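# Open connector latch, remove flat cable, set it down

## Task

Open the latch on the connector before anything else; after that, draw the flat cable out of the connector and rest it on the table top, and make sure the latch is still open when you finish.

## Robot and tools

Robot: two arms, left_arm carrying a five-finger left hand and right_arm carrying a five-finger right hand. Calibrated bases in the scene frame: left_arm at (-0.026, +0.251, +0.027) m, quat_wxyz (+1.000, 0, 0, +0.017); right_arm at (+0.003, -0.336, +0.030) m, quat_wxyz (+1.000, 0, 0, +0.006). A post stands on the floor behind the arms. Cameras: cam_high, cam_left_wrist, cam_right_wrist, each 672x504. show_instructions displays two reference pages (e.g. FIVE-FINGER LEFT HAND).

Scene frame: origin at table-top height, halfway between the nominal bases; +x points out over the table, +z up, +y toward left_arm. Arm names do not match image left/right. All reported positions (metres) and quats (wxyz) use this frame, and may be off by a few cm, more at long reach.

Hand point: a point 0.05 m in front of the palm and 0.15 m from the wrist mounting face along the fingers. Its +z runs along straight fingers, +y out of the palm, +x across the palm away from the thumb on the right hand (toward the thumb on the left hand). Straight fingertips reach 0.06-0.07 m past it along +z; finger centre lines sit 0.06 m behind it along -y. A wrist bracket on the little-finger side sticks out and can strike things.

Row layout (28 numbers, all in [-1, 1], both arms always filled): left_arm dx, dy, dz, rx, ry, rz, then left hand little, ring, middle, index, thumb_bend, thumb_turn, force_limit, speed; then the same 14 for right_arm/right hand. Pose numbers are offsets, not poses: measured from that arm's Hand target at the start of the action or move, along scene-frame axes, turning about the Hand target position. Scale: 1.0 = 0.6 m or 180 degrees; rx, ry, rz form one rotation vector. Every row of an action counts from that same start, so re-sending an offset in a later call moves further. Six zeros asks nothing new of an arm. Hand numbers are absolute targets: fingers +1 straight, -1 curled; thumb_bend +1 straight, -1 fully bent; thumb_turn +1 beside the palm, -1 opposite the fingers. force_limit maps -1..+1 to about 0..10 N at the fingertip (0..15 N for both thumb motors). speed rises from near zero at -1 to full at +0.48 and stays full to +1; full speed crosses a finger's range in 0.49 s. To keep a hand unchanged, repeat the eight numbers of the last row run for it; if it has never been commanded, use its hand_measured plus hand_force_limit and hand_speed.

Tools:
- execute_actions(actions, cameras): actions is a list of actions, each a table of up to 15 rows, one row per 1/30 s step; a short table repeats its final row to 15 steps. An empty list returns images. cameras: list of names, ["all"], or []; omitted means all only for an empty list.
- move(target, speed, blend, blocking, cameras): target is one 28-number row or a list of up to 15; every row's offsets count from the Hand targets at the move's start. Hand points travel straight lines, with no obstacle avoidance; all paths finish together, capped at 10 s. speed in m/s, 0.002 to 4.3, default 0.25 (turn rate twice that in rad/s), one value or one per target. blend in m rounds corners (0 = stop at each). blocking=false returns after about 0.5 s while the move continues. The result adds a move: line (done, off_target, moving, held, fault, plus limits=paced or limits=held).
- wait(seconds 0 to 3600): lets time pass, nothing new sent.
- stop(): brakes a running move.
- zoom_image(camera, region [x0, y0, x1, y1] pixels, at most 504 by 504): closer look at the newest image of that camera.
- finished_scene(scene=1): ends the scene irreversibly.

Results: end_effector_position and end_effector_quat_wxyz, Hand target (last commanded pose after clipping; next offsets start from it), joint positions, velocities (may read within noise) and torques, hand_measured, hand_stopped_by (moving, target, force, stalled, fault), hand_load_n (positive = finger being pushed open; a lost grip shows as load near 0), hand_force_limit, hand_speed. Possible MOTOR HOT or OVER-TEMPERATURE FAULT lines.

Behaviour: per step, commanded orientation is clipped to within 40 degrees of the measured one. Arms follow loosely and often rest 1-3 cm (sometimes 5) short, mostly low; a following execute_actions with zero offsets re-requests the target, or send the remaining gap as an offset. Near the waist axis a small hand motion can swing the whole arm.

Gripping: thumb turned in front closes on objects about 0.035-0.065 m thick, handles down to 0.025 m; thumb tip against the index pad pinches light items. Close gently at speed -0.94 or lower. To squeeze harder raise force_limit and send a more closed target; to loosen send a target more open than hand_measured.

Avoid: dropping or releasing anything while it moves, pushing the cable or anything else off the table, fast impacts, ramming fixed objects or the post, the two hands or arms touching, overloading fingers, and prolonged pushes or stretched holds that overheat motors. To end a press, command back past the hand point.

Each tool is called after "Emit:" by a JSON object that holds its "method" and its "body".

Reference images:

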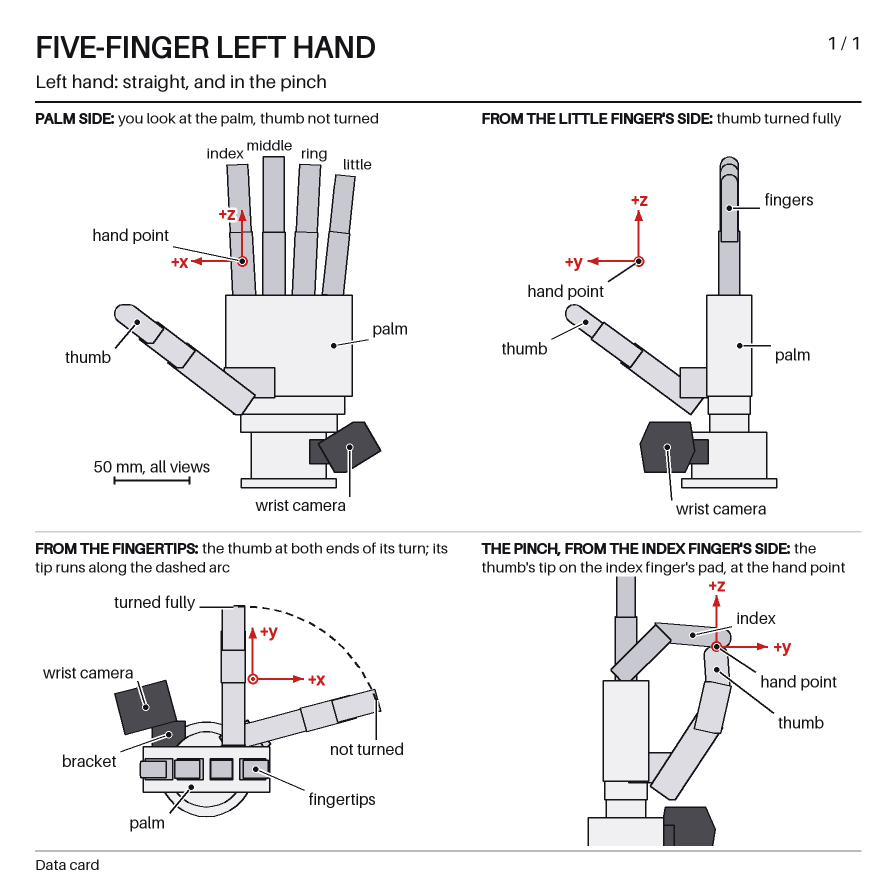

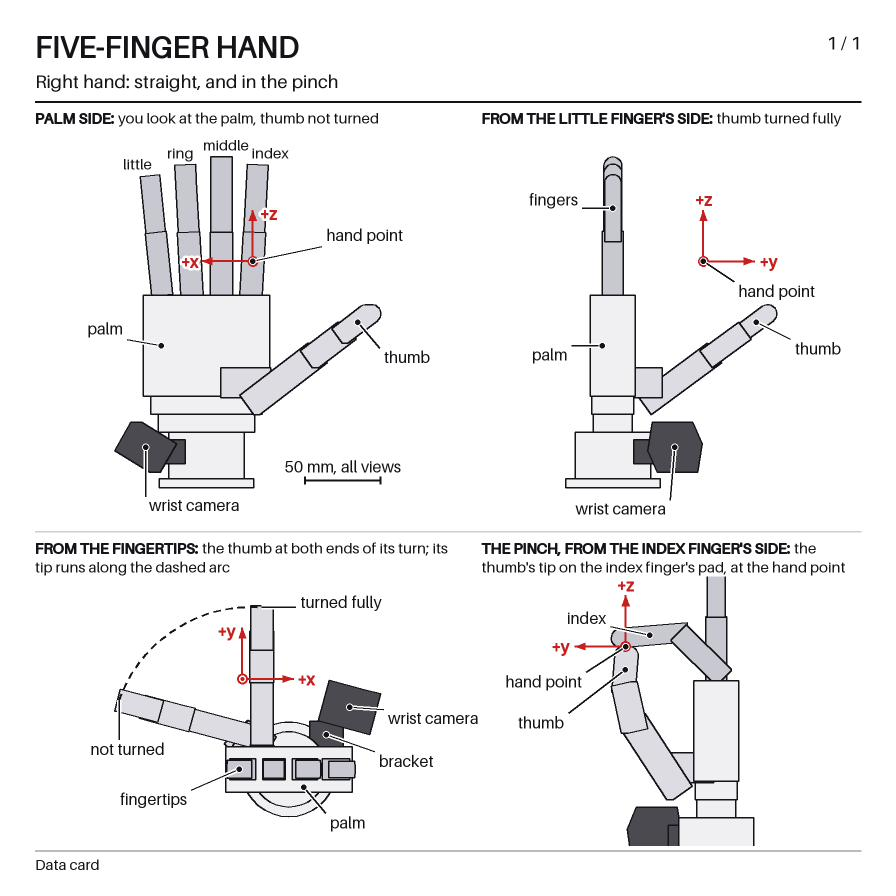

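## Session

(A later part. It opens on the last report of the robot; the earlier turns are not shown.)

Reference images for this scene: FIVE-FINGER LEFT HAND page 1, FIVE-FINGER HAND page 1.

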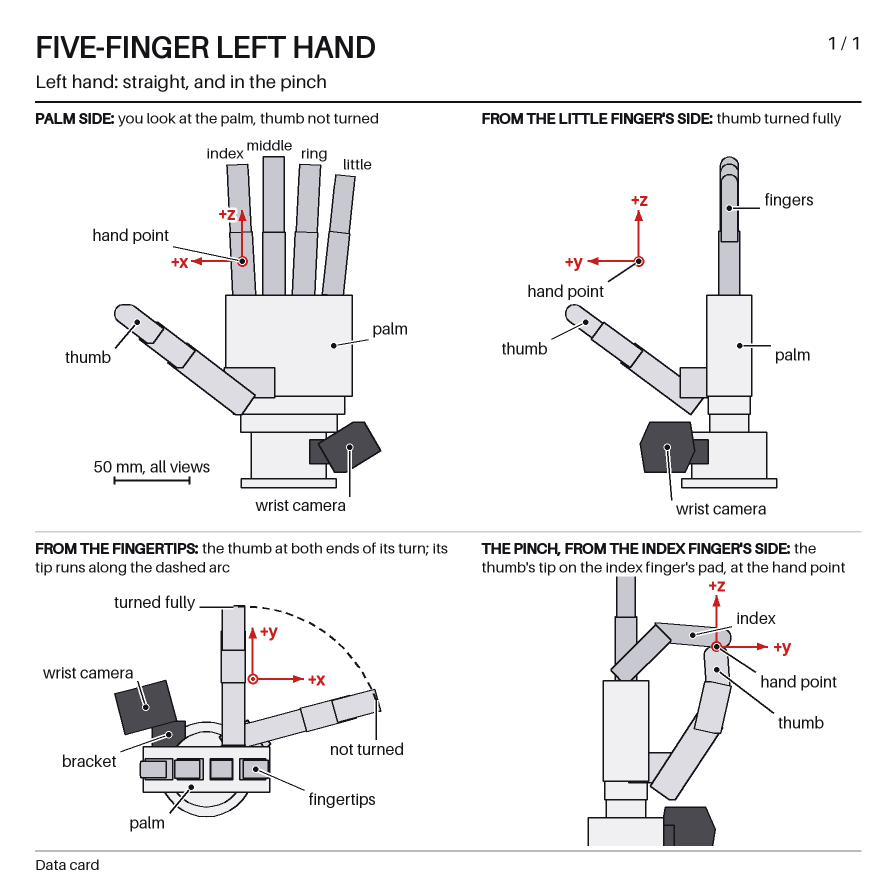

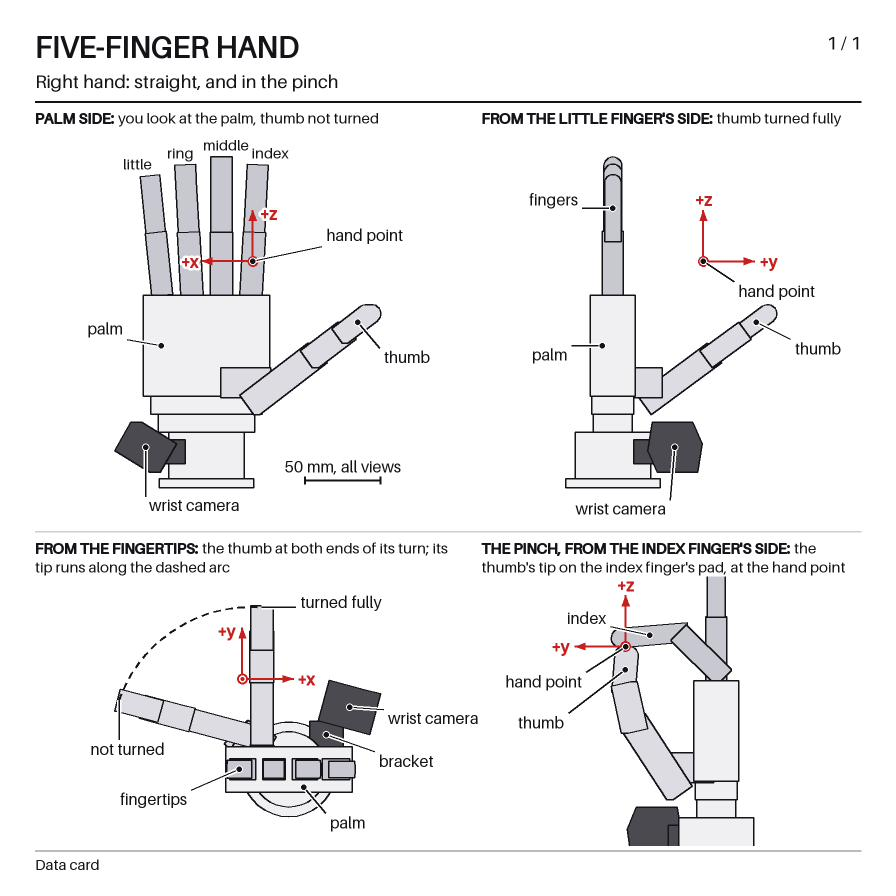

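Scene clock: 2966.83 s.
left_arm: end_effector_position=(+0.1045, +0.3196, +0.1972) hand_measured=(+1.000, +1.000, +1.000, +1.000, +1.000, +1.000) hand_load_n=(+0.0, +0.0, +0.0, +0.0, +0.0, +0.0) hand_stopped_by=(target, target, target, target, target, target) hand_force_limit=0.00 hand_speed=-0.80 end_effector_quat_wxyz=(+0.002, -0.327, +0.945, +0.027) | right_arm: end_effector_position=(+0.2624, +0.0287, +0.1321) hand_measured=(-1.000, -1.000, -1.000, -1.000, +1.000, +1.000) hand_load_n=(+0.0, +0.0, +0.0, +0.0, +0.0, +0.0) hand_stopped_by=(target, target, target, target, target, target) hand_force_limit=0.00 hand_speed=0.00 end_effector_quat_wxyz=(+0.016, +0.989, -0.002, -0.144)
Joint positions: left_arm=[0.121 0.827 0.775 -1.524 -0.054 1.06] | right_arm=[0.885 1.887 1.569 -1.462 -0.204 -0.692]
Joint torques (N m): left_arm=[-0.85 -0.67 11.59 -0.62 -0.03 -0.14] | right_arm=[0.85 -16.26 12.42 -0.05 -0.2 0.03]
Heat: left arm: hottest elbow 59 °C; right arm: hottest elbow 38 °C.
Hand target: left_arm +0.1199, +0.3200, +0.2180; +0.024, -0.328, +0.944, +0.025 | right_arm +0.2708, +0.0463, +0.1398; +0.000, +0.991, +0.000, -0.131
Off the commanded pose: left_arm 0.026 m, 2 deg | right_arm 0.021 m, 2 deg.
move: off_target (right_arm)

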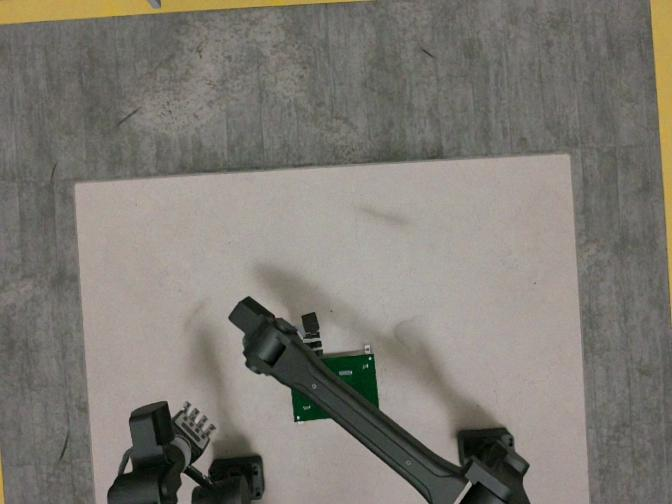

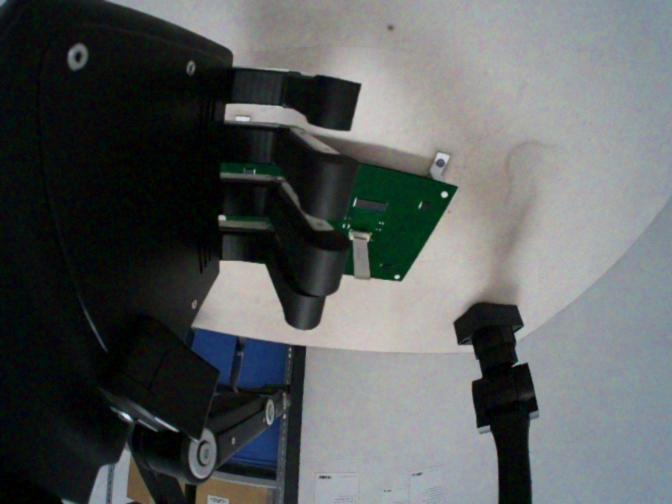

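Emit:
{"method": "move", "body": {"target": [0,0,0,0,0,0,1,1,1,1,1,1,0,-0.8, -0.12,0.045,-0.085,0,0,0,-1,-1,-1,-1,1,1,0,0], "speed": 0.1, "cameras": ["cam_high","cam_right_wrist"]}}

Scene clock: 2981.60 s.
left_arm: end_effector_position=(+0.1045, +0.3196, +0.1972) hand_measured=(+1.000, +1.000, +1.000, +1.000, +1.000, +1.000) hand_load_n=(+0.0, +0.0, +0.0, +0.0, +0.0, +0.0) hand_stopped_by=(target, target, target, target, target, target) hand_force_limit=0.00 hand_speed=-0.80 end_effector_quat_wxyz=(+0.002, -0.327, +0.945, +0.027) | right_arm: end_effector_position=(+0.2025, +0.0719, +0.0936) hand_measured=(-1.000, -1.000, -1.000, -1.000, +1.000, +1.000) hand_load_n=(+0.0, +0.0, +0.0, +0.0, +0.0, +0.0) hand_stopped_by=(target, target, target, target, target, target) hand_force_limit=0.00 hand_speed=0.00 end_effector_quat_wxyz=(-0.001, +0.992, +0.001, -0.130)
Joint positions: left_arm=[0.121 0.827 0.775 -1.524 -0.054 1.06] | right_arm=[1.021 1.887 1.477 -1.294 -0.224 -0.555]
Joint torques (N m): left_arm=[-0.85 -0.67 11.58 -0.61 -0.03 -0.14] | right_arm=[0.91 -16.26 7.6 0.23 -0.26 0.02]
Heat: left arm: hottest elbow 59 °C; right arm: hottest elbow 40 °C.
Hand target: left_arm +0.1199, +0.3200, +0.2180; +0.024, -0.328, +0.944, +0.025 | right_arm +0.1988, +0.0735, +0.0889; +0.000, +0.991, +0.000, -0.131
Off the commanded pose: left_arm 0.026 m, 2 deg | right_arm 0.006 m, 0 deg.
move: done

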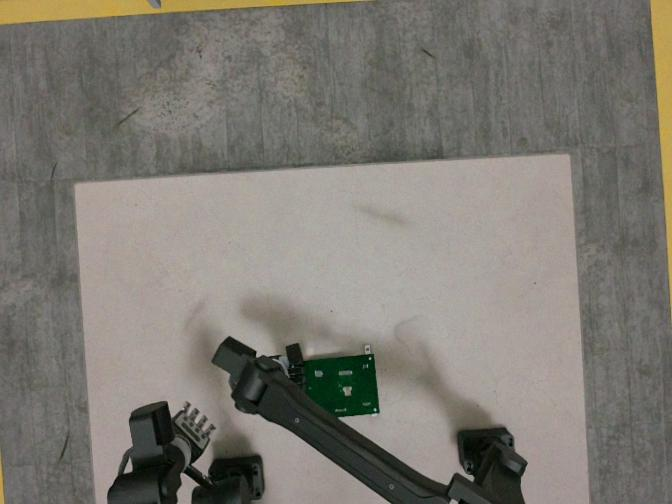

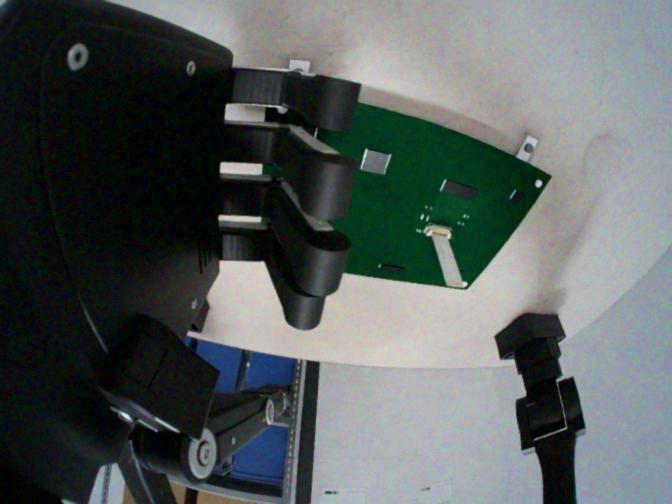

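Emit:
{"method": "zoom_image", "body": {"camera": "cam_right_wrist", "region": [410, 215, 470, 260]}}

Emit:
{"method": "zoom_image", "body": {"camera": "cam_right_wrist", "region": [420, 222, 455, 246]}}

Scaled by 8.400 from the camera's image (finer frame: 960x720).

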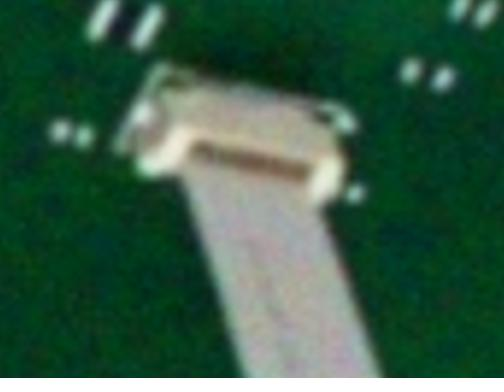

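Scaled by 14.400 from the camera's image (finer frame: 960x720).

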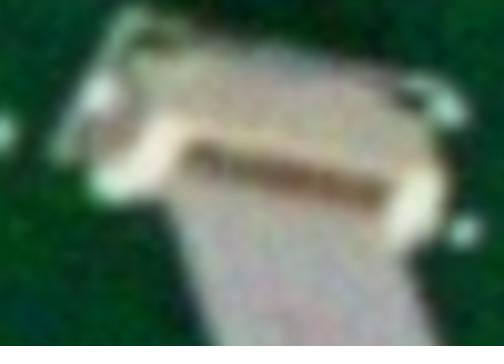

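Emit:
{"method": "move", "body": {"target": [0,0,0,0,0,0,1,1,1,1,1,1,0,-0.8, 0.0,0.0,0.14,0,0,0,-1,-1,-1,-1,1,1,0,0], "speed": 0.12}}

Emit:
{"method": "move", "body": {"target": [0,0,0,0,0,0,1,1,1,1,1,1,0,-0.8, -0.195,-0.17,0.0,0.01397,-0.13286,0.06571,-1,-1,-1,-1,1,1,0,0], "speed": 0.14}}

Scene clock: 3036.17 s.
left_arm: end_effector_position=(+0.1045, +0.3196, +0.1972) hand_measured=(+1.000, +1.000, +1.000, +1.000, +1.000, +1.000) hand_load_n=(+0.0, +0.0, +0.0, +0.0, +0.0, +0.0) hand_stopped_by=(target, target, target, target, target, target) hand_force_limit=0.00 hand_speed=-0.80 end_effector_quat_wxyz=(+0.002, -0.327, +0.945, +0.027) | right_arm: end_effector_position=(+0.1957, +0.0604, +0.1565) hand_measured=(-1.000, -1.000, -1.000, -1.000, +1.000, +1.000) hand_load_n=(+0.5, +0.0, +0.0, +0.0, +0.0, +0.0) hand_stopped_by=(target, target, target, target, target, target) hand_force_limit=0.00 hand_speed=0.00 end_effector_quat_wxyz=(+0.017, +0.990, -0.002, -0.141)
Joint positions: left_arm=[0.121 0.827 0.775 -1.524 -0.054 1.06] | right_arm=[1.021 1.829 1.555 -1.472 -0.224 -0.555]
Joint torques (N m): left_arm=[-0.85 -0.62 11.56 -0.61 -0.03 -0.14] | right_arm=[0.97 -17.44 12.12 -0.65 -0.27 0.05]
Heat: left arm: hottest elbow 59 °C; right arm: hottest elbow 36 °C.
Hand target: left_arm +0.1199, +0.3200, +0.2180; +0.024, -0.328, +0.944, +0.025 | right_arm +0.1988, +0.0735, +0.1730; +0.000, +0.991, +0.000, -0.130
Off the commanded pose: left_arm 0.026 m, 2 deg | right_arm 0.021 m, 2 deg.
move: off_target (right_arm)

Scene clock: 3038.50 s.
left_arm: end_effector_position=(+0.1045, +0.3196, +0.1972) hand_measured=(+1.000, +1.000, +1.000, +1.000, +1.000, +1.000) hand_load_n=(+0.0, -0.5, +0.0, +0.0, +0.0, +0.0) hand_stopped_by=(target, target, target, target, target, target) hand_force_limit=0.00 hand_speed=-0.80 end_effector_quat_wxyz=(+0.002, -0.327, +0.945, +0.027) | right_arm: end_effector_position=(+0.0842, -0.0299, +0.1723) hand_measured=(-1.000, -1.000, -1.000, -1.000, +1.000, +1.000) hand_load_n=(+0.0, +0.0, +0.0, +0.0, +0.0, +0.0) hand_stopped_by=(target, target, target, target, target, target) hand_force_limit=0.00 hand_speed=0.00 end_effector_quat_wxyz=(+0.000, +0.992, +0.106, +0.075)
Joint positions: left_arm=[0.121 0.827 0.775 -1.524 -0.054 1.06] | right_arm=[1.373 1.346 1.074 -1.256 0.143 -0.402]
Joint torques (N m): left_arm=[-0.91 -0.62 11.55 -0.61 -0.03 -0.14] | right_arm=[0.91 -10.17 8.27 0.54 0.16 0.02]
Heat: left arm: hottest elbow 59 °C; right arm: hottest elbow 36 °C.
Hand target: left_arm +0.1199, +0.3200, +0.2180; +0.024, -0.328, +0.944, +0.025 | right_arm +0.0817, -0.0286, +0.1729; -0.008, +0.991, +0.104, +0.078
Off the commanded pose: left_arm 0.026 m, 2 deg | right_arm 0.003 m, 1 deg.
move: done

Emit:
{"method": "move", "body": {"target": [0,0,0,0,0,0,1,1,1,1,1,1,0,-0.8, 0.013,-0.004,-0.2,0,0,0,0.0,-1,-1,-1,1,1,0,0], "speed": 0.1}}

Scene clock: 3042.83 s.
left_arm: end_effector_position=(+0.1045, +0.3196, +0.1972) hand_measured=(+1.000, +1.000, +1.000, +1.000, +1.000, +1.000) hand_load_n=(+0.0, +0.0, +0.0, +0.0, +0.0, +0.0) hand_stopped_by=(target, target, target, target, target, target) hand_force_limit=0.00 hand_speed=-0.80 end_effector_quat_wxyz=(+0.002, -0.327, +0.945, +0.027) | right_arm: end_effector_position=(+0.0845, -0.0302, +0.0563) hand_measured=(+0.000, -1.000, -1.000, -1.000, +1.000, +1.000) hand_load_n=(+0.0, +0.0, +0.0, +0.0, +0.0, +0.0) hand_stopped_by=(target, target, target, target, target, target) hand_force_limit=0.00 hand_speed=0.00 end_effector_quat_wxyz=(-0.008, +0.991, +0.107, +0.077)
Joint positions: left_arm=[0.121 0.827 0.775 -1.524 -0.054 1.06] | right_arm=[1.372 1.472 0.868 -0.906 0.143 -0.406]
Joint torques (N m): left_arm=[-0.85 -0.73 11.56 -0.61 -0.03 -0.14] | right_arm=[-0.91 -9.47 7.27 0.61 0.11 -0.11]
Heat: left arm: hottest elbow 59 °C; right arm: hottest elbow 36 °C.
Hand target: left_arm +0.1199, +0.3200, +0.2180; +0.024, -0.328, +0.944, +0.025 | right_arm +0.0896, -0.0310, +0.0529; -0.008, +0.991, +0.104, +0.078
Off the commanded pose: left_arm 0.026 m, 2 deg | right_arm 0.006 m, 0 deg.
move: done

Emit:
{"method": "move", "body": {"target": [0,0,0,0,0,0,1,1,1,1,1,1,0,-0.8, 0.0115,0.0,-0.0150,0,0,0,0.0,-1,-1,-1,1,1,0,0], "speed": 0.03}}

Scene clock: 3046.70 s.
left_arm: end_effector_position=(+0.1045, +0.3196, +0.1972) hand_measured=(+1.000, +1.000, +1.000, +1.000, +1.000, +1.000) hand_load_n=(+0.0, +0.0, +0.0, +0.0, +0.0, +0.0) hand_stopped_by=(target, target, target, target, target, target) hand_force_limit=0.00 hand_speed=-0.80 end_effector_quat_wxyz=(+0.002, -0.327, +0.945, +0.027) | right_arm: end_effector_position=(+0.0921, -0.0289, +0.0489) hand_measured=(+0.000, -1.000, -1.000, -1.000, +1.000, +1.000) hand_load_n=(+0.0, +0.0, +0.0, +0.5, +0.0, +0.0) hand_stopped_by=(target, target, target, target, target, target) hand_force_limit=0.00 hand_speed=0.00 end_effector_quat_wxyz=(-0.011, +0.991, +0.106, +0.079)
Joint positions: left_arm=[0.121 0.827 0.775 -1.524 -0.054 1.06] | right_arm=[1.353 1.487 0.862 -0.877 0.143 -0.423]
Joint torques (N m): left_arm=[-0.85 -0.67 11.58 -0.62 -0.03 -0.14] | right_arm=[-0.67 -9.23 7.04 0.64 0.04 -0.13]
Heat: left arm: hottest elbow 59 °C; right arm: hottest elbow 36 °C.
Hand target: left_arm +0.1199, +0.3200, +0.2180; +0.024, -0.328, +0.944, +0.025 | right_arm +0.0964, -0.0310, +0.0439; -0.008, +0.991, +0.104, +0.078
Off the commanded pose: left_arm 0.026 m, 2 deg | right_arm 0.007 m, 0 deg.
move: done

Emit:
{"method": "move", "body": {"target": [0,0,0,0,0,0,1,1,1,1,1,1,0,-0.8, 0.0,-0.002,-0.0060,0,0,0,0.0,-1,-1,-1,1,1,0,0], "speed": 0.03, "cameras": ["cam_high","cam_right_wrist"]}}

Emit:
{"method": "zoom_image", "body": {"camera": "cam_right_wrist", "region": [320, 50, 400, 110]}}

Scene clock: 3051.10 s.
left_arm: end_effector_position=(+0.1045, +0.3196, +0.1972) hand_measured=(+1.000, +1.000, +1.000, +1.000, +1.000, +1.000) hand_load_n=(+0.0, +0.0, +0.0, +0.0, +0.0, +0.0) hand_stopped_by=(target, target, target, target, target, target) hand_force_limit=0.00 hand_speed=-0.80 end_effector_quat_wxyz=(+0.002, -0.327, +0.945, +0.027) | right_arm: end_effector_position=(+0.0922, -0.0290, +0.0466) hand_measured=(+0.000, -1.000, -1.000, -1.000, +1.000, +1.000) hand_load_n=(-1.0, +0.0, +0.0, +0.5, +0.0, +0.0) hand_stopped_by=(target, target, target, target, target, target) hand_force_limit=0.00 hand_speed=0.00 end_effector_quat_wxyz=(-0.012, +0.991, +0.106, +0.079)
Joint positions: left_arm=[0.121 0.827 0.775 -1.524 -0.054 1.06] | right_arm=[1.353 1.488 0.856 -0.866 0.143 -0.425]
Joint torques (N m): left_arm=[-0.79 -0.56 11.55 -0.62 -0.03 -0.14] | right_arm=[-0.73 -9.17 6.93 0.66 0.06 -0.14]
Heat: left arm: hottest elbow 59 °C; right arm: hottest elbow 36 °C.
Hand target: left_arm +0.1199, +0.3200, +0.2180; +0.024, -0.328, +0.944, +0.025 | right_arm +0.0964, -0.0320, +0.0403; -0.008, +0.991, +0.104, +0.078
Off the commanded pose: left_arm 0.026 m, 2 deg | right_arm 0.008 m, 1 deg.
move: done

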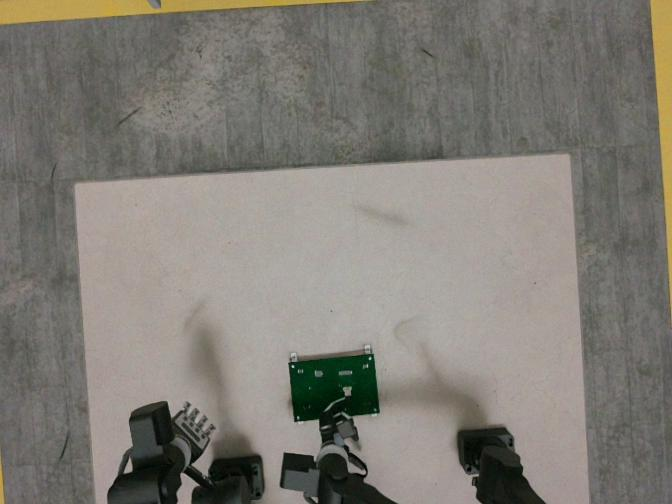

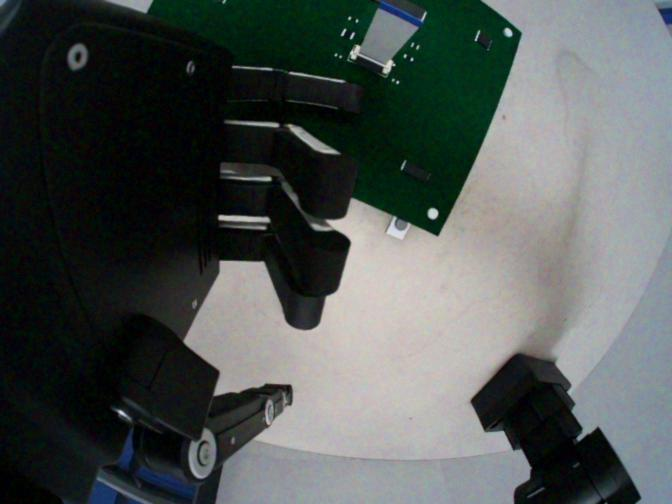

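Scaled by 6.300 from the camera's image (finer frame: 960x720).

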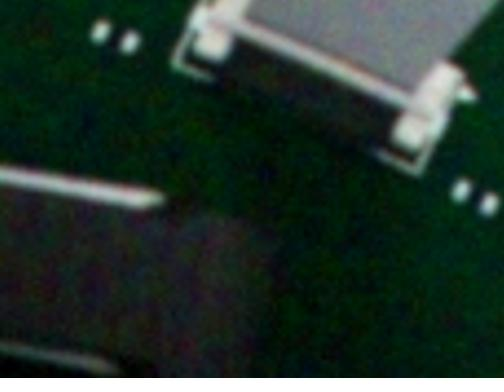

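Emit:
{"method": "move", "body": {"target": [0,0,0,0,0,0,1,1,1,1,1,1,0,-0.8, 0.015,0.001,0.0050,0,0,0,0.0,-1,-1,-1,1,1,0,0], "speed": 0.03, "cameras": ["cam_right_wrist"]}}

Emit:
{"method": "zoom_image", "body": {"camera": "cam_right_wrist", "region": [320, 50, 400, 110]}}

Scene clock: 3056.67 s.
left_arm: end_effector_position=(+0.1045, +0.3196, +0.1972) hand_measured=(+1.000, +1.000, +1.000, +1.000, +1.000, +1.000) hand_load_n=(+0.0, +0.0, +0.5, +0.0, +0.0, +0.0) hand_stopped_by=(target, target, target, target, target, target) hand_force_limit=0.00 hand_speed=-0.80 end_effector_quat_wxyz=(+0.002, -0.327, +0.945, +0.027) | right_arm: end_effector_position=(+0.1012, -0.0317, +0.0468) hand_measured=(+0.000, -1.000, -1.000, -1.000, +1.000, +1.000) hand_load_n=(-0.5, +0.0, +0.0, +0.0, +0.0, +0.0) hand_stopped_by=(target, target, target, target, target, target) hand_force_limit=0.00 hand_speed=0.00 end_effector_quat_wxyz=(-0.010, +0.991, +0.105, +0.080)
Joint positions: left_arm=[0.121 0.827 0.775 -1.524 -0.054 1.06] | right_arm=[1.328 1.488 0.856 -0.866 0.143 -0.447]
Joint torques (N m): left_arm=[-0.91 -0.62 11.58 -0.61 -0.03 -0.14] | right_arm=[-0.56 -9.17 7.76 0.35 0.01 -0.15]
Heat: left arm: hottest elbow 59 °C; right arm: hottest elbow 36 °C.
Hand target: left_arm +0.1199, +0.3200, +0.2180; +0.024, -0.328, +0.944, +0.025 | right_arm +0.1055, -0.0315, +0.0433; -0.008, +0.991, +0.104, +0.078
Off the commanded pose: left_arm 0.026 m, 2 deg | right_arm 0.005 m, 0 deg.
move: done

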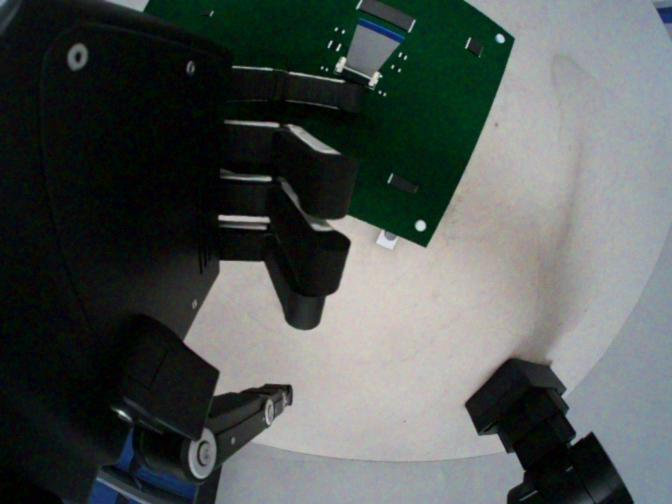

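Scaled by 6.300 from the camera's image (finer frame: 960x720).

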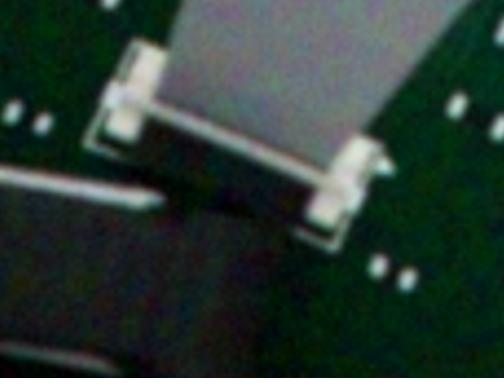

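Emit:
{"method": "move", "body": {"target": [0,0,0,0,0,0,1,1,1,1,1,1,0,-0.8, 0.0,0.006,0.0010,0,0,0,0.0,-1,-1,-1,1,1,0,0], "speed": 0.03}}

Scene clock: 3061.33 s.
left_arm: end_effector_position=(+0.1045, +0.3196, +0.1972) hand_measured=(+1.000, +1.000, +1.000, +1.000, +1.000, +1.000) hand_load_n=(+0.0, +0.0, +0.0, +0.0, +0.0, +0.0) hand_stopped_by=(target, target, target, target, target, target) hand_force_limit=0.00 hand_speed=-0.80 end_effector_quat_wxyz=(+0.002, -0.327, +0.945, +0.027) | right_arm: end_effector_position=(+0.1012, -0.0319, +0.0462) hand_measured=(+0.000, -1.000, -1.000, -1.000, +1.000, +1.000) hand_load_n=(-2.5, +0.0, +0.0, +0.5, -0.5, +0.0) hand_stopped_by=(target, target, target, target, target, target) hand_force_limit=0.00 hand_speed=0.00 end_effector_quat_wxyz=(-0.010, +0.991, +0.105, +0.079)
Joint positions: left_arm=[0.121 0.827 0.775 -1.524 -0.054 1.06] | right_arm=[1.328 1.49 0.856 -0.866 0.143 -0.448]
Joint torques (N m): left_arm=[-0.85 -0.73 11.59 -0.61 -0.03 -0.15] | right_arm=[-0.44 -8.76 8.57 0.24 0.01 -0.12]
Heat: left arm: hottest elbow 59 °C; right arm: hottest elbow 36 °C.
Hand target: left_arm +0.1199, +0.3200, +0.2180; +0.024, -0.328, +0.944, +0.025 | right_arm +0.1055, -0.0279, +0.0439; -0.008, +0.991, +0.104, +0.078
Off the commanded pose: left_arm 0.026 m, 2 deg | right_arm 0.006 m, 0 deg.
move: done

Emit:
{"method": "move", "body": {"target": [0,0,0,0,0,0,1,1,1,1,1,1,0,-0.8, 0.01,-0.003,0.0030,0,0,0,0.0,-1,-1,-1,1,1,0,0], "speed": 0.03}}

Scene clock: 3067.87 s.
left_arm: end_effector_position=(+0.1045, +0.3196, +0.1972) hand_measured=(+1.000, +1.000, +1.000, +1.000, +1.000, +1.000) hand_load_n=(+0.0, +0.0, +0.0, +0.0, +0.0, +0.0) hand_stopped_by=(target, target, target, target, target, target) hand_force_limit=0.00 hand_speed=-0.80 end_effector_quat_wxyz=(+0.002, -0.327, +0.945, +0.027) | right_arm: end_effector_position=(+0.1030, -0.0326, +0.0462) hand_measured=(+0.000, -1.000, -1.000, -1.000, +1.000, +1.000) hand_load_n=(-4.0, +0.0, +0.0, +0.0, +0.0, +0.0) hand_stopped_by=(target, target, target, target, target, target) hand_force_limit=0.00 hand_speed=0.00 end_effector_quat_wxyz=(-0.010, +0.991, +0.107, +0.077)
Joint positions: left_arm=[0.121 0.827 0.775 -1.524 -0.054 1.06] | right_arm=[1.322 1.49 0.856 -0.866 0.139 -0.457]
Joint torques (N m): left_arm=[-0.91 -0.67 11.59 -0.61 -0.02 -0.14] | right_arm=[-1.44 -8.94 8.62 0.12 0.12 -0.18]
Heat: left arm: hottest elbow 59 °C; right arm: hottest elbow 36 °C.
Hand target: left_arm +0.1199, +0.3200, +0.2180; +0.024, -0.328, +0.944, +0.025 | right_arm +0.1115, -0.0297, +0.0457; -0.008, +0.991, +0.104, +0.078
Off the commanded pose: left_arm 0.026 m, 2 deg | right_arm 0.009 m, 0 deg.
move: done

Emit:
{"method": "move", "body": {"target": [0,0,0,0,0,0,1,1,1,1,1,1,0,-0.8, 0.013,-0.002,0.0060,0,0,0,0.0,-1,-1,-1,1,1,0,0], "speed": 0.03}}

Scene clock: 3073.00 s.
left_arm: end_effector_position=(+0.1045, +0.3196, +0.1972) hand_measured=(+1.000, +1.000, +1.000, +1.000, +1.000, +1.000) hand_load_n=(-0.5, +0.5, -0.5, +0.0, +0.0, +0.0) hand_stopped_by=(target, target, target, target, target, target) hand_force_limit=0.00 hand_speed=-0.80 end_effector_quat_wxyz=(+0.002, -0.327, +0.945, +0.027) | right_arm: end_effector_position=(+0.1041, -0.0335, +0.0462) hand_measured=(+0.000, -1.000, -1.000, -1.000, +1.000, +1.000) hand_load_n=(-7.5, +0.0, +0.0, +0.0, +0.0, +0.0) hand_stopped_by=(target, target, target, target, target, target) hand_force_limit=0.00 hand_speed=0.00 end_effector_quat_wxyz=(-0.010, +0.991, +0.110, +0.073)
Joint positions: left_arm=[0.121 0.827 0.775 -1.524 -0.054 1.06] | right_arm=[1.315 1.49 0.856 -0.868 0.13 -0.47]
Joint torques (N m): left_arm=[-0.85 -0.67 11.58 -0.64 -0.03 -0.14] | right_arm=[-2.43 -9.17 9.28 0.05 0.45 -0.25]
Heat: left arm: hottest elbow 59 °C; right arm: hottest elbow 37 °C.
Hand target: left_arm +0.1199, +0.3200, +0.2180; +0.024, -0.328, +0.944, +0.025 | right_arm +0.1193, -0.0309, +0.0493; -0.008, +0.991, +0.104, +0.078
Off the commanded pose: left_arm 0.026 m, 2 deg | right_arm 0.016 m, 1 deg.
move: off_target (right_arm)

Emit:
{"method": "execute_actions", "body": {"actions": []}}

Emit:
{"method": "zoom_image", "body": {"camera": "cam_high", "region": [325, 380, 365, 420]}}

Emit:
{"method": "zoom_image", "body": {"camera": "cam_right_wrist", "region": [260, 40, 400, 130]}}

Scene clock: 3132.40 s.
left_arm: end_effector_position=(+0.1045, +0.3196, +0.1972) hand_measured=(+1.000, +1.000, +1.000, +1.000, +1.000, +1.000) hand_load_n=(+0.0, +0.0, +0.0, +0.0, +0.0, +0.0) hand_stopped_by=(target, target, target, target, target, target) hand_force_limit=0.00 hand_speed=-0.80 end_effector_quat_wxyz=(+0.002, -0.327, +0.945, +0.027) | right_arm: end_effector_position=(+0.1041, -0.0335, +0.0462) hand_measured=(+0.000, -1.000, -1.000, -1.000, +1.000, +1.000) hand_load_n=(-7.0, +0.0, +0.0, +0.0, +0.0, +0.0) hand_stopped_by=(target, target, target, target, target, target) hand_force_limit=0.00 hand_speed=0.00 end_effector_quat_wxyz=(-0.010, +0.991, +0.110, +0.073)
Joint positions: left_arm=[0.121 0.827 0.775 -1.524 -0.054 1.06] | right_arm=[1.315 1.49 0.856 -0.868 0.13 -0.47]
Joint velocities: within noise
Joint torques (N m): left_arm=[-0.91 -0.73 11.59 -0.61 -0.03 -0.14] | right_arm=[-2.55 -9.47 9.16 0.06 0.46 -0.24]
Heat: left arm: hottest elbow 60 °C; right arm: hottest elbow 38 °C.
Hand target: left_arm +0.1199, +0.3200, +0.2180; +0.024, -0.328, +0.944, +0.025 | right_arm +0.1193, -0.0309, +0.0493; -0.008, +0.991, +0.104, +0.078
Off the commanded pose: left_arm 0.026 m, 2 deg | right_arm 0.016 m, 1 deg.

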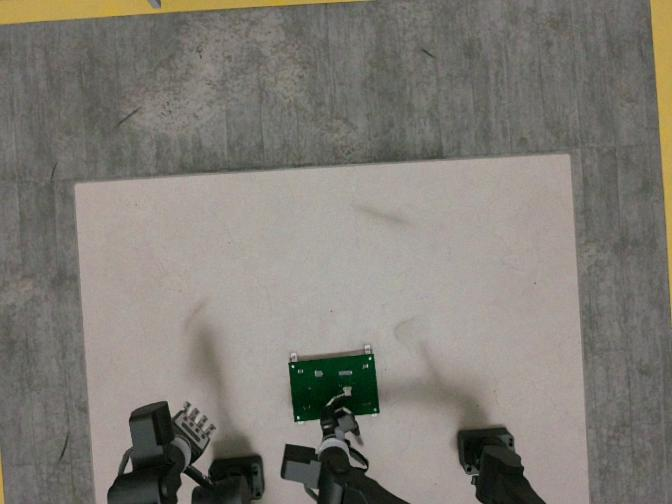

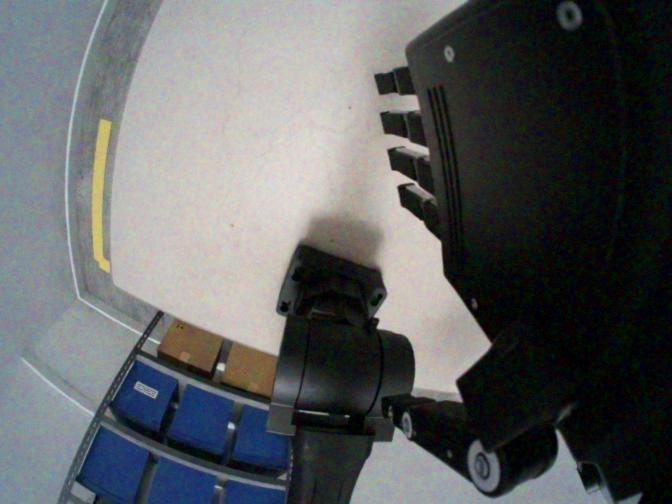

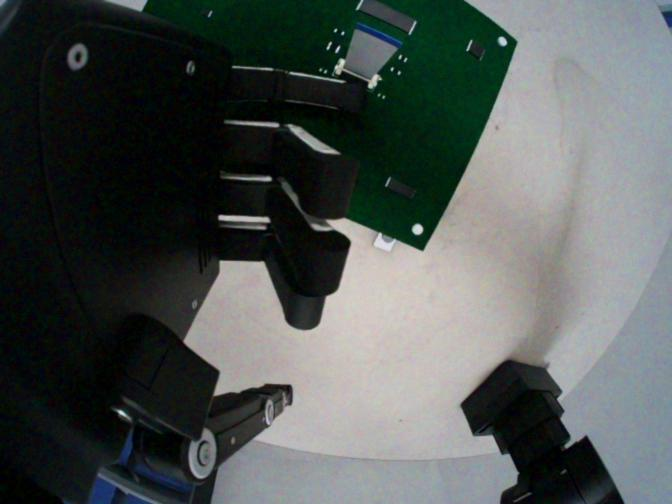

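Scaled by 12.600 from the camera's image (finer frame: 960x720).

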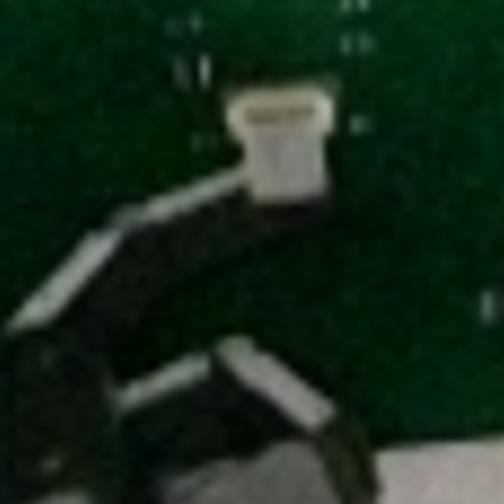

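Scaled by 3.600 from the camera's image (finer frame: 960x720).

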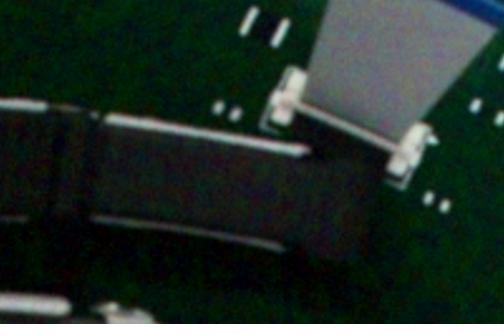

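Emit:
{"method": "move", "body": {"target": [0,0,0,0,0,0,1,1,1,1,1,1,0,-0.8, -0.015,0.0,0.0,0,0,0,0.0,-1,-1,-1,1,1,0,0], "speed": 0.03}}

Scene clock: 3173.87 s.
left_arm: end_effector_position=(+0.1045, +0.3196, +0.1972) hand_measured=(+1.000, +1.000, +1.000, +1.000, +1.000, +1.000) hand_load_n=(+0.0, +0.0, +0.0, +0.0, +0.0, +0.0) hand_stopped_by=(target, target, target, target, target, target) hand_force_limit=0.00 hand_speed=-0.80 end_effector_quat_wxyz=(+0.002, -0.327, +0.945, +0.027) | right_arm: end_effector_position=(+0.1040, -0.0336, +0.0463) hand_measured=(+0.000, -1.000, -1.000, -1.000, +1.000, +1.000) hand_load_n=(-6.5, +0.0, +0.0, +0.0, +0.0, +0.0) hand_stopped_by=(target, target, target, target, target, target) hand_force_limit=0.00 hand_speed=0.00 end_effector_quat_wxyz=(-0.010, +0.991, +0.110, +0.073)
Joint positions: left_arm=[0.121 0.827 0.775 -1.524 -0.054 1.06] | right_arm=[1.315 1.49 0.856 -0.868 0.13 -0.469]
Joint torques (N m): left_arm=[-0.79 -0.67 11.58 -0.66 -0.02 -0.14] | right_arm=[-0.73 -9.82 8.69 -0.1 0.51 -0.09]
Heat: left arm: hottest elbow 60 °C; right arm: hottest elbow 38 °C.
Hand target: left_arm +0.1199, +0.3200, +0.2180; +0.024, -0.328, +0.944, +0.025 | right_arm +0.1103, -0.0308, +0.0494; -0.008, +0.991, +0.104, +0.078
Off the commanded pose: left_arm 0.026 m, 2 deg | right_arm 0.008 m, 1 deg.
move: done

Emit:
{"method": "move", "body": {"target": [0,0,0,0,0,0,1,1,1,1,1,1,0,-0.8, -0.015,0.0,0.0,0,0,0,0.0,-1,-1,-1,1,1,0,0], "speed": 0.03}}

Scene clock: 3177.57 s.
left_arm: end_effector_position=(+0.1045, +0.3196, +0.1972) hand_measured=(+1.000, +1.000, +1.000, +1.000, +1.000, +1.000) hand_load_n=(+0.0, +0.0, +0.0, +0.0, +0.0, +0.0) hand_stopped_by=(target, target, target, target, target, target) hand_force_limit=0.00 hand_speed=-0.80 end_effector_quat_wxyz=(+0.002, -0.327, +0.945, +0.027) | right_arm: end_effector_position=(+0.1028, -0.0331, +0.0465) hand_measured=(+0.000, -1.000, -1.000, -1.000, +1.000, +1.000) hand_load_n=(-2.5, +0.0, +0.0, +0.0, +0.0, +0.0) hand_stopped_by=(target, target, target, target, target, target) hand_force_limit=0.00 hand_speed=0.00 end_effector_quat_wxyz=(-0.009, +0.991, +0.105, +0.076)
Joint positions: left_arm=[0.121 0.827 0.775 -1.524 -0.054 1.06] | right_arm=[1.321 1.49 0.856 -0.868 0.138 -0.454]
Joint torques (N m): left_arm=[-0.91 -0.73 11.56 -0.61 -0.03 -0.14] | right_arm=[0.79 -10.23 8.29 -0.25 0.24 0.01]
Heat: left arm: hottest elbow 60 °C; right arm: hottest elbow 38 °C.
Hand target: left_arm +0.1199, +0.3200, +0.2180; +0.024, -0.328, +0.944, +0.025 | right_arm +0.1013, -0.0308, +0.0494; -0.008, +0.991, +0.104, +0.078
Off the commanded pose: left_arm 0.026 m, 2 deg | right_arm 0.004 m, 0 deg.
move: done

Emit:
{"method": "move", "body": {"target": [[0,0,0,0,0,0,1,1,1,1,1,1,0,-0.8, -0.02,0.0,0.05,0,0,0,0.0,-1,-1,-1,1,1,0,0],[0,0,0,0,0,0,1,1,1,1,1,1,0,-0.8, -0.03,0.0175,0.05,0.0008,-0.0055,-0.0444,0.0,-1,-1,-1,1,1,0,0],[0,0,0,0,0,0,1,1,1,1,1,1,0,-0.8, -0.025,0.0175,0.0,0.0008,-0.0055,-0.0444,0.0,-1,-1,-1,1,1,0,0]], "speed": 0.08}}

Scene clock: 3225.17 s.
left_arm: end_effector_position=(+0.1045, +0.3196, +0.1972) hand_measured=(+1.000, +1.000, +1.000, +1.000, +1.000, +1.000) hand_load_n=(+0.0, +0.0, +0.0, +0.0, +0.0, +0.0) hand_stopped_by=(target, target, target, target, target, target) hand_force_limit=0.00 hand_speed=-0.80 end_effector_quat_wxyz=(+0.002, -0.327, +0.945, +0.027) | right_arm: end_effector_position=(+0.0867, -0.0271, +0.0502) hand_measured=(+0.000, -1.000, -1.000, -1.000, +1.000, +1.000) hand_load_n=(+0.0, +0.0, +0.0, +0.0, +0.0, +0.0) hand_stopped_by=(target, target, target, target, target, target) hand_force_limit=0.00 hand_speed=0.00 end_effector_quat_wxyz=(+0.003, +0.996, +0.033, +0.085)
Joint positions: left_arm=[0.121 0.827 0.775 -1.524 -0.054 1.06] | right_arm=[1.354 1.507 0.886 -0.915 0.167 -0.275]
Joint torques (N m): left_arm=[-0.85 -0.62 11.58 -0.64 -0.02 -0.14] | right_arm=[0.79 -9.76 8.16 0.53 0.15 -0.04]
Heat: left arm: hottest elbow 60 °C; right arm: hottest elbow 37 °C.
Hand target: left_arm +0.1199, +0.3200, +0.2180; +0.024, -0.328, +0.944, +0.025 | right_arm +0.0863, -0.0203, +0.0493; -0.003, +0.996, +0.035, +0.087
Off the commanded pose: left_arm 0.026 m, 2 deg | right_arm 0.007 m, 1 deg.
move: done

Emit:
{"method": "move", "body": {"target": [0,0,0,0,0,0,1,1,1,1,1,1,0,-0.8, 0.008,0.008,-0.007,0,0,0,0.0,-1,-1,-1,1,1,0,0], "speed": 0.04}}

Scene clock: 3229.23 s.
left_arm: end_effector_position=(+0.1045, +0.3196, +0.1972) hand_measured=(+1.000, +1.000, +1.000, +1.000, +1.000, +1.000) hand_load_n=(+0.0, +0.0, +0.0, +0.0, +0.0, +0.0) hand_stopped_by=(target, target, target, target, target, target) hand_force_limit=0.00 hand_speed=-0.80 end_effector_quat_wxyz=(+0.002, -0.327, +0.945, +0.027) | right_arm: end_effector_position=(+0.0874, -0.0262, +0.0452) hand_measured=(+0.000, -1.000, -1.000, -1.000, +1.000, +1.000) hand_load_n=(-3.0, +0.0, +0.0, +0.0, +0.0, +0.0) hand_stopped_by=(target, target, target, target, target, target) hand_force_limit=0.00 hand_speed=0.00 end_effector_quat_wxyz=(+0.005, +0.996, +0.034, +0.086)
Joint positions: left_arm=[0.121 0.827 0.775 -1.524 -0.054 1.06] | right_arm=[1.354 1.522 0.886 -0.904 0.169 -0.275]
Joint torques (N m): left_arm=[-0.91 -0.62 11.55 -0.62 -0.03 -0.14] | right_arm=[-0.15 -9.41 9.01 0.62 0.03 -0.11]
Heat: left arm: hottest elbow 60 °C; right arm: hottest elbow 37 °C.
Hand target: left_arm +0.1199, +0.3200, +0.2180; +0.024, -0.328, +0.944, +0.025 | right_arm +0.0910, -0.0156, +0.0451; -0.003, +0.996, +0.035, +0.087
Off the commanded pose: left_arm 0.026 m, 2 deg | right_arm 0.011 m, 1 deg.
move: off_target (right_arm)

Emit:
{"method": "move", "body": {"target": [[0,0,0,0,0,0,1,1,1,1,1,1,0,-0.8, 0.0,0.015,0.06,0,0,0,0.0,-1,-1,-1,1,1,0,0],[0,0,0,0,0,0,1,1,1,1,1,1,0,-0.8, 0.0,0.0,0.005,0,0,0,0.0,-1,-1,-1,1,1,0,0]], "speed": 0.08}}

Scene clock: 3234.97 s.
left_arm: end_effector_position=(+0.1045, +0.3196, +0.1972) hand_measured=(+1.000, +1.000, +1.000, +1.000, +1.000, +1.000) hand_load_n=(+0.0, +0.0, +0.0, +0.0, +0.0, +0.0) hand_stopped_by=(target, target, target, target, target, target) hand_force_limit=0.00 hand_speed=-0.80 end_effector_quat_wxyz=(+0.002, -0.327, +0.945, +0.027) | right_arm: end_effector_position=(+0.0898, -0.0146, +0.0530) hand_measured=(+0.000, -1.000, -1.000, -1.000, +1.000, +1.000) hand_load_n=(+0.0, +0.0, +0.0, +0.0, +0.0, +0.0) hand_stopped_by=(target, target, target, target, target, target) hand_force_limit=0.00 hand_speed=0.00 end_effector_quat_wxyz=(-0.005, +0.996, +0.033, +0.088)
Joint positions: left_arm=[0.121 0.827 0.775 -1.524 -0.054 1.06] | right_arm=[1.354 1.521 0.914 -0.912 0.169 -0.275]
Joint torques (N m): left_arm=[-0.85 -0.67 11.59 -0.61 -0.03 -0.14] | right_arm=[-0.21 -9.88 7.06 0.54 0.05 -0.13]
Heat: left arm: hottest elbow 60 °C; right arm: hottest elbow 37 °C.
Hand target: left_arm +0.1199, +0.3200, +0.2180; +0.024, -0.328, +0.944, +0.025 | right_arm +0.0910, -0.0156, +0.0481; -0.003, +0.996, +0.035, +0.087
Off the commanded pose: left_arm 0.026 m, 2 deg | right_arm 0.005 m, 0 deg.
move: done

Emit:
{"method": "move", "body": {"target": [0,0,0,0,0,0,1,1,1,1,1,1,0,-0.8, 0.0,-0.0085,-0.0115,0,0,0,0.0,-1,-1,-1,1,1,0,0], "speed": 0.04, "cameras": ["cam_high","cam_right_wrist"]}}

Emit:
{"method": "zoom_image", "body": {"camera": "cam_right_wrist", "region": [320, 40, 400, 100]}}

Emit:
{"method": "zoom_image", "body": {"camera": "cam_high", "region": [325, 380, 365, 420]}}

Scene clock: 3241.43 s.
left_arm: end_effector_position=(+0.1045, +0.3196, +0.1972) hand_measured=(+1.000, +1.000, +1.000, +1.000, +1.000, +1.000) hand_load_n=(+0.0, +0.0, +0.0, +0.0, +0.0, +0.0) hand_stopped_by=(target, target, target, target, target, target) hand_force_limit=0.00 hand_speed=-0.80 end_effector_quat_wxyz=(+0.002, -0.327, +0.945, +0.027) | right_arm: end_effector_position=(+0.0889, -0.0194, +0.0461) hand_measured=(+0.000, -1.000, -1.000, -1.000, +1.000, +1.000) hand_load_n=(+0.0, +0.0, +0.0, +0.0, +0.0, +0.0) hand_stopped_by=(target, target, target, target, target, target) hand_force_limit=0.00 hand_speed=0.00 end_effector_quat_wxyz=(-0.005, +0.996, +0.033, +0.088)
Joint positions: left_arm=[0.121 0.827 0.775 -1.524 -0.054 1.06] | right_arm=[1.354 1.521 0.892 -0.89 0.169 -0.276]
Joint torques (N m): left_arm=[-0.91 -0.67 11.58 -0.64 -0.03 -0.14] | right_arm=[-0.32 -9.82 7.02 0.55 0.01 -0.14]
Heat: left arm: hottest elbow 60 °C; right arm: hottest elbow 37 °C.
Hand target: left_arm +0.1199, +0.3200, +0.2180; +0.024, -0.328, +0.944, +0.025 | right_arm +0.0910, -0.0207, +0.0412; -0.003, +0.996, +0.035, +0.087
Off the commanded pose: left_arm 0.026 m, 2 deg | right_arm 0.006 m, 0 deg.
move: done

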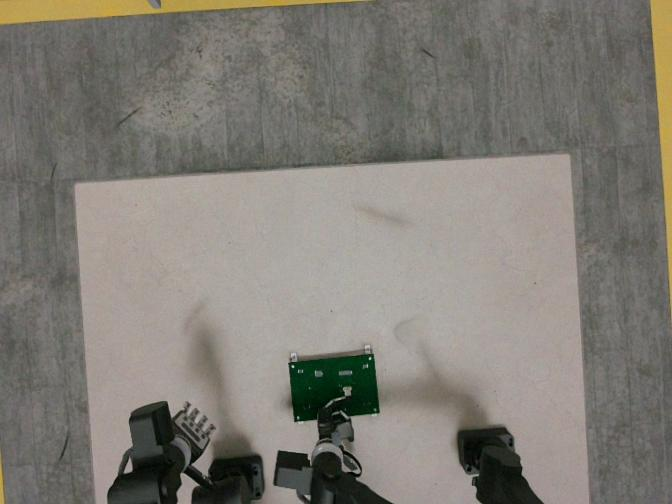

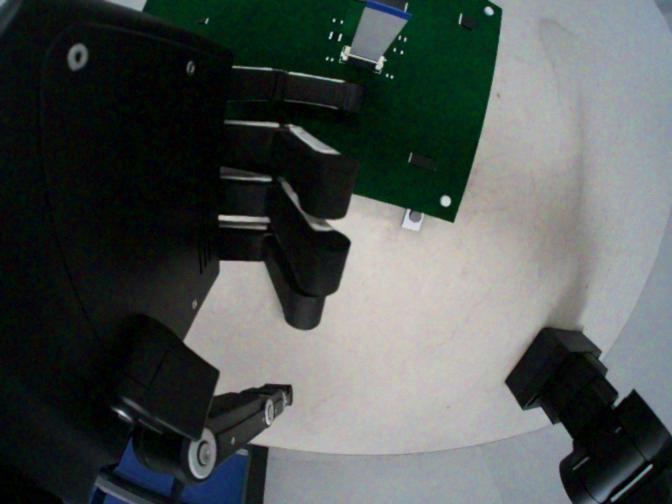

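Scaled by 6.300 from the camera's image (finer frame: 960x720).

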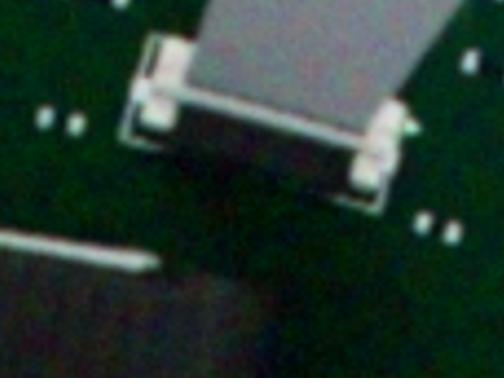

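Scaled by 12.600 from the camera's image (finer frame: 960x720).

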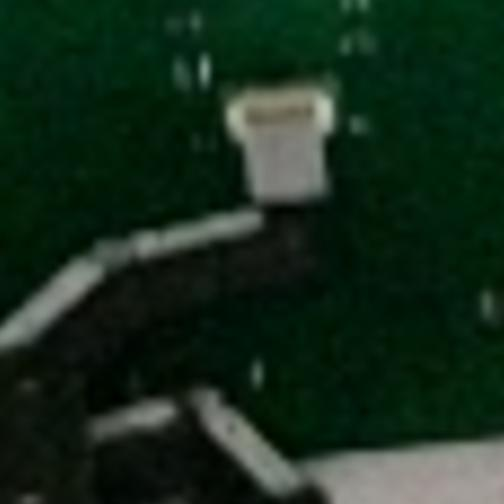

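Emit:
{"method": "move", "body": {"target": [0,0,0,0,0,0,1,1,1,1,1,1,0,-0.8, 0.022,0.0,0.002,0,0,0,0.0,-1,-1,-1,1,1,0,0], "speed": 0.03}}

Scene clock: 3248.60 s.
left_arm: end_effector_position=(+0.1045, +0.3196, +0.1972) hand_measured=(+1.000, +1.000, +1.000, +1.000, +1.000, +1.000) hand_load_n=(+0.0, +0.0, +0.0, +0.0, +0.0, +0.0) hand_stopped_by=(target, target, target, target, target, target) hand_force_limit=0.00 hand_speed=-0.80 end_effector_quat_wxyz=(+0.002, -0.327, +0.945, +0.027) | right_arm: end_effector_position=(+0.0993, -0.0229, +0.0460) hand_measured=(+0.000, -1.000, -1.000, -1.000, +1.000, +1.000) hand_load_n=(+0.0, +0.0, +0.0, +0.0, +0.0, +0.5) hand_stopped_by=(target, target, target, target, target, target) hand_force_limit=0.00 hand_speed=0.00 end_effector_quat_wxyz=(-0.002, +0.996, +0.036, +0.087)
Joint positions: left_arm=[0.121 0.827 0.775 -1.524 -0.054 1.06] | right_arm=[1.326 1.523 0.892 -0.89 0.167 -0.309]
Joint torques (N m): left_arm=[-0.85 -0.67 11.59 -0.62 -0.02 -0.14] | right_arm=[-0.73 -9.41 7.73 0.62 0.03 -0.16]
Heat: left arm: hottest elbow 60 °C; right arm: hottest elbow 37 °C.
Hand target: left_arm +0.1199, +0.3200, +0.2180; +0.024, -0.328, +0.944, +0.025 | right_arm +0.1043, -0.0207, +0.0424; -0.003, +0.996, +0.035, +0.087
Off the commanded pose: left_arm 0.026 m, 2 deg | right_arm 0.006 m, 0 deg.
move: done

Emit:
{"method": "move", "body": {"target": [0,0,0,0,0,0,1,1,1,1,1,1,0,-0.8, 0.010,0.002,0.002,0,0,0,0.0,-1,-1,-1,1,1,0,0], "speed": 0.03}}

Scene clock: 3253.23 s.
left_arm: end_effector_position=(+0.1045, +0.3196, +0.1972) hand_measured=(+1.000, +1.000, +1.000, +1.000, +1.000, +1.000) hand_load_n=(+0.0, +0.0, +0.0, -0.5, +0.0, +0.0) hand_stopped_by=(target, target, target, target, target, target) hand_force_limit=0.00 hand_speed=-0.80 end_effector_quat_wxyz=(+0.002, -0.327, +0.945, +0.027) | right_arm: end_effector_position=(+0.1006, -0.0235, +0.0457) hand_measured=(+0.000, -1.000, -1.000, -1.000, +1.000, +1.000) hand_load_n=(-2.0, +0.0, +0.0, +0.0, +0.0, +0.0) hand_stopped_by=(target, target, target, target, target, target) hand_force_limit=0.00 hand_speed=0.00 end_effector_quat_wxyz=(-0.002, +0.996, +0.037, +0.085)
Joint positions: left_arm=[0.121 0.827 0.775 -1.524 -0.054 1.06] | right_arm=[1.321 1.524 0.892 -0.89 0.162 -0.317]
Joint torques (N m): left_arm=[-0.85 -0.67 11.58 -0.62 -0.03 -0.14] | right_arm=[-1.44 -9.41 8.43 0.46 0.22 -0.17]
Heat: left arm: hottest elbow 60 °C; right arm: hottest elbow 37 °C.
Hand target: left_arm +0.1199, +0.3200, +0.2180; +0.024, -0.328, +0.944, +0.025 | right_arm +0.1102, -0.0195, +0.0436; -0.003, +0.996, +0.035, +0.087
Off the commanded pose: left_arm 0.026 m, 2 deg | right_arm 0.011 m, 0 deg.
move: off_target (right_arm)


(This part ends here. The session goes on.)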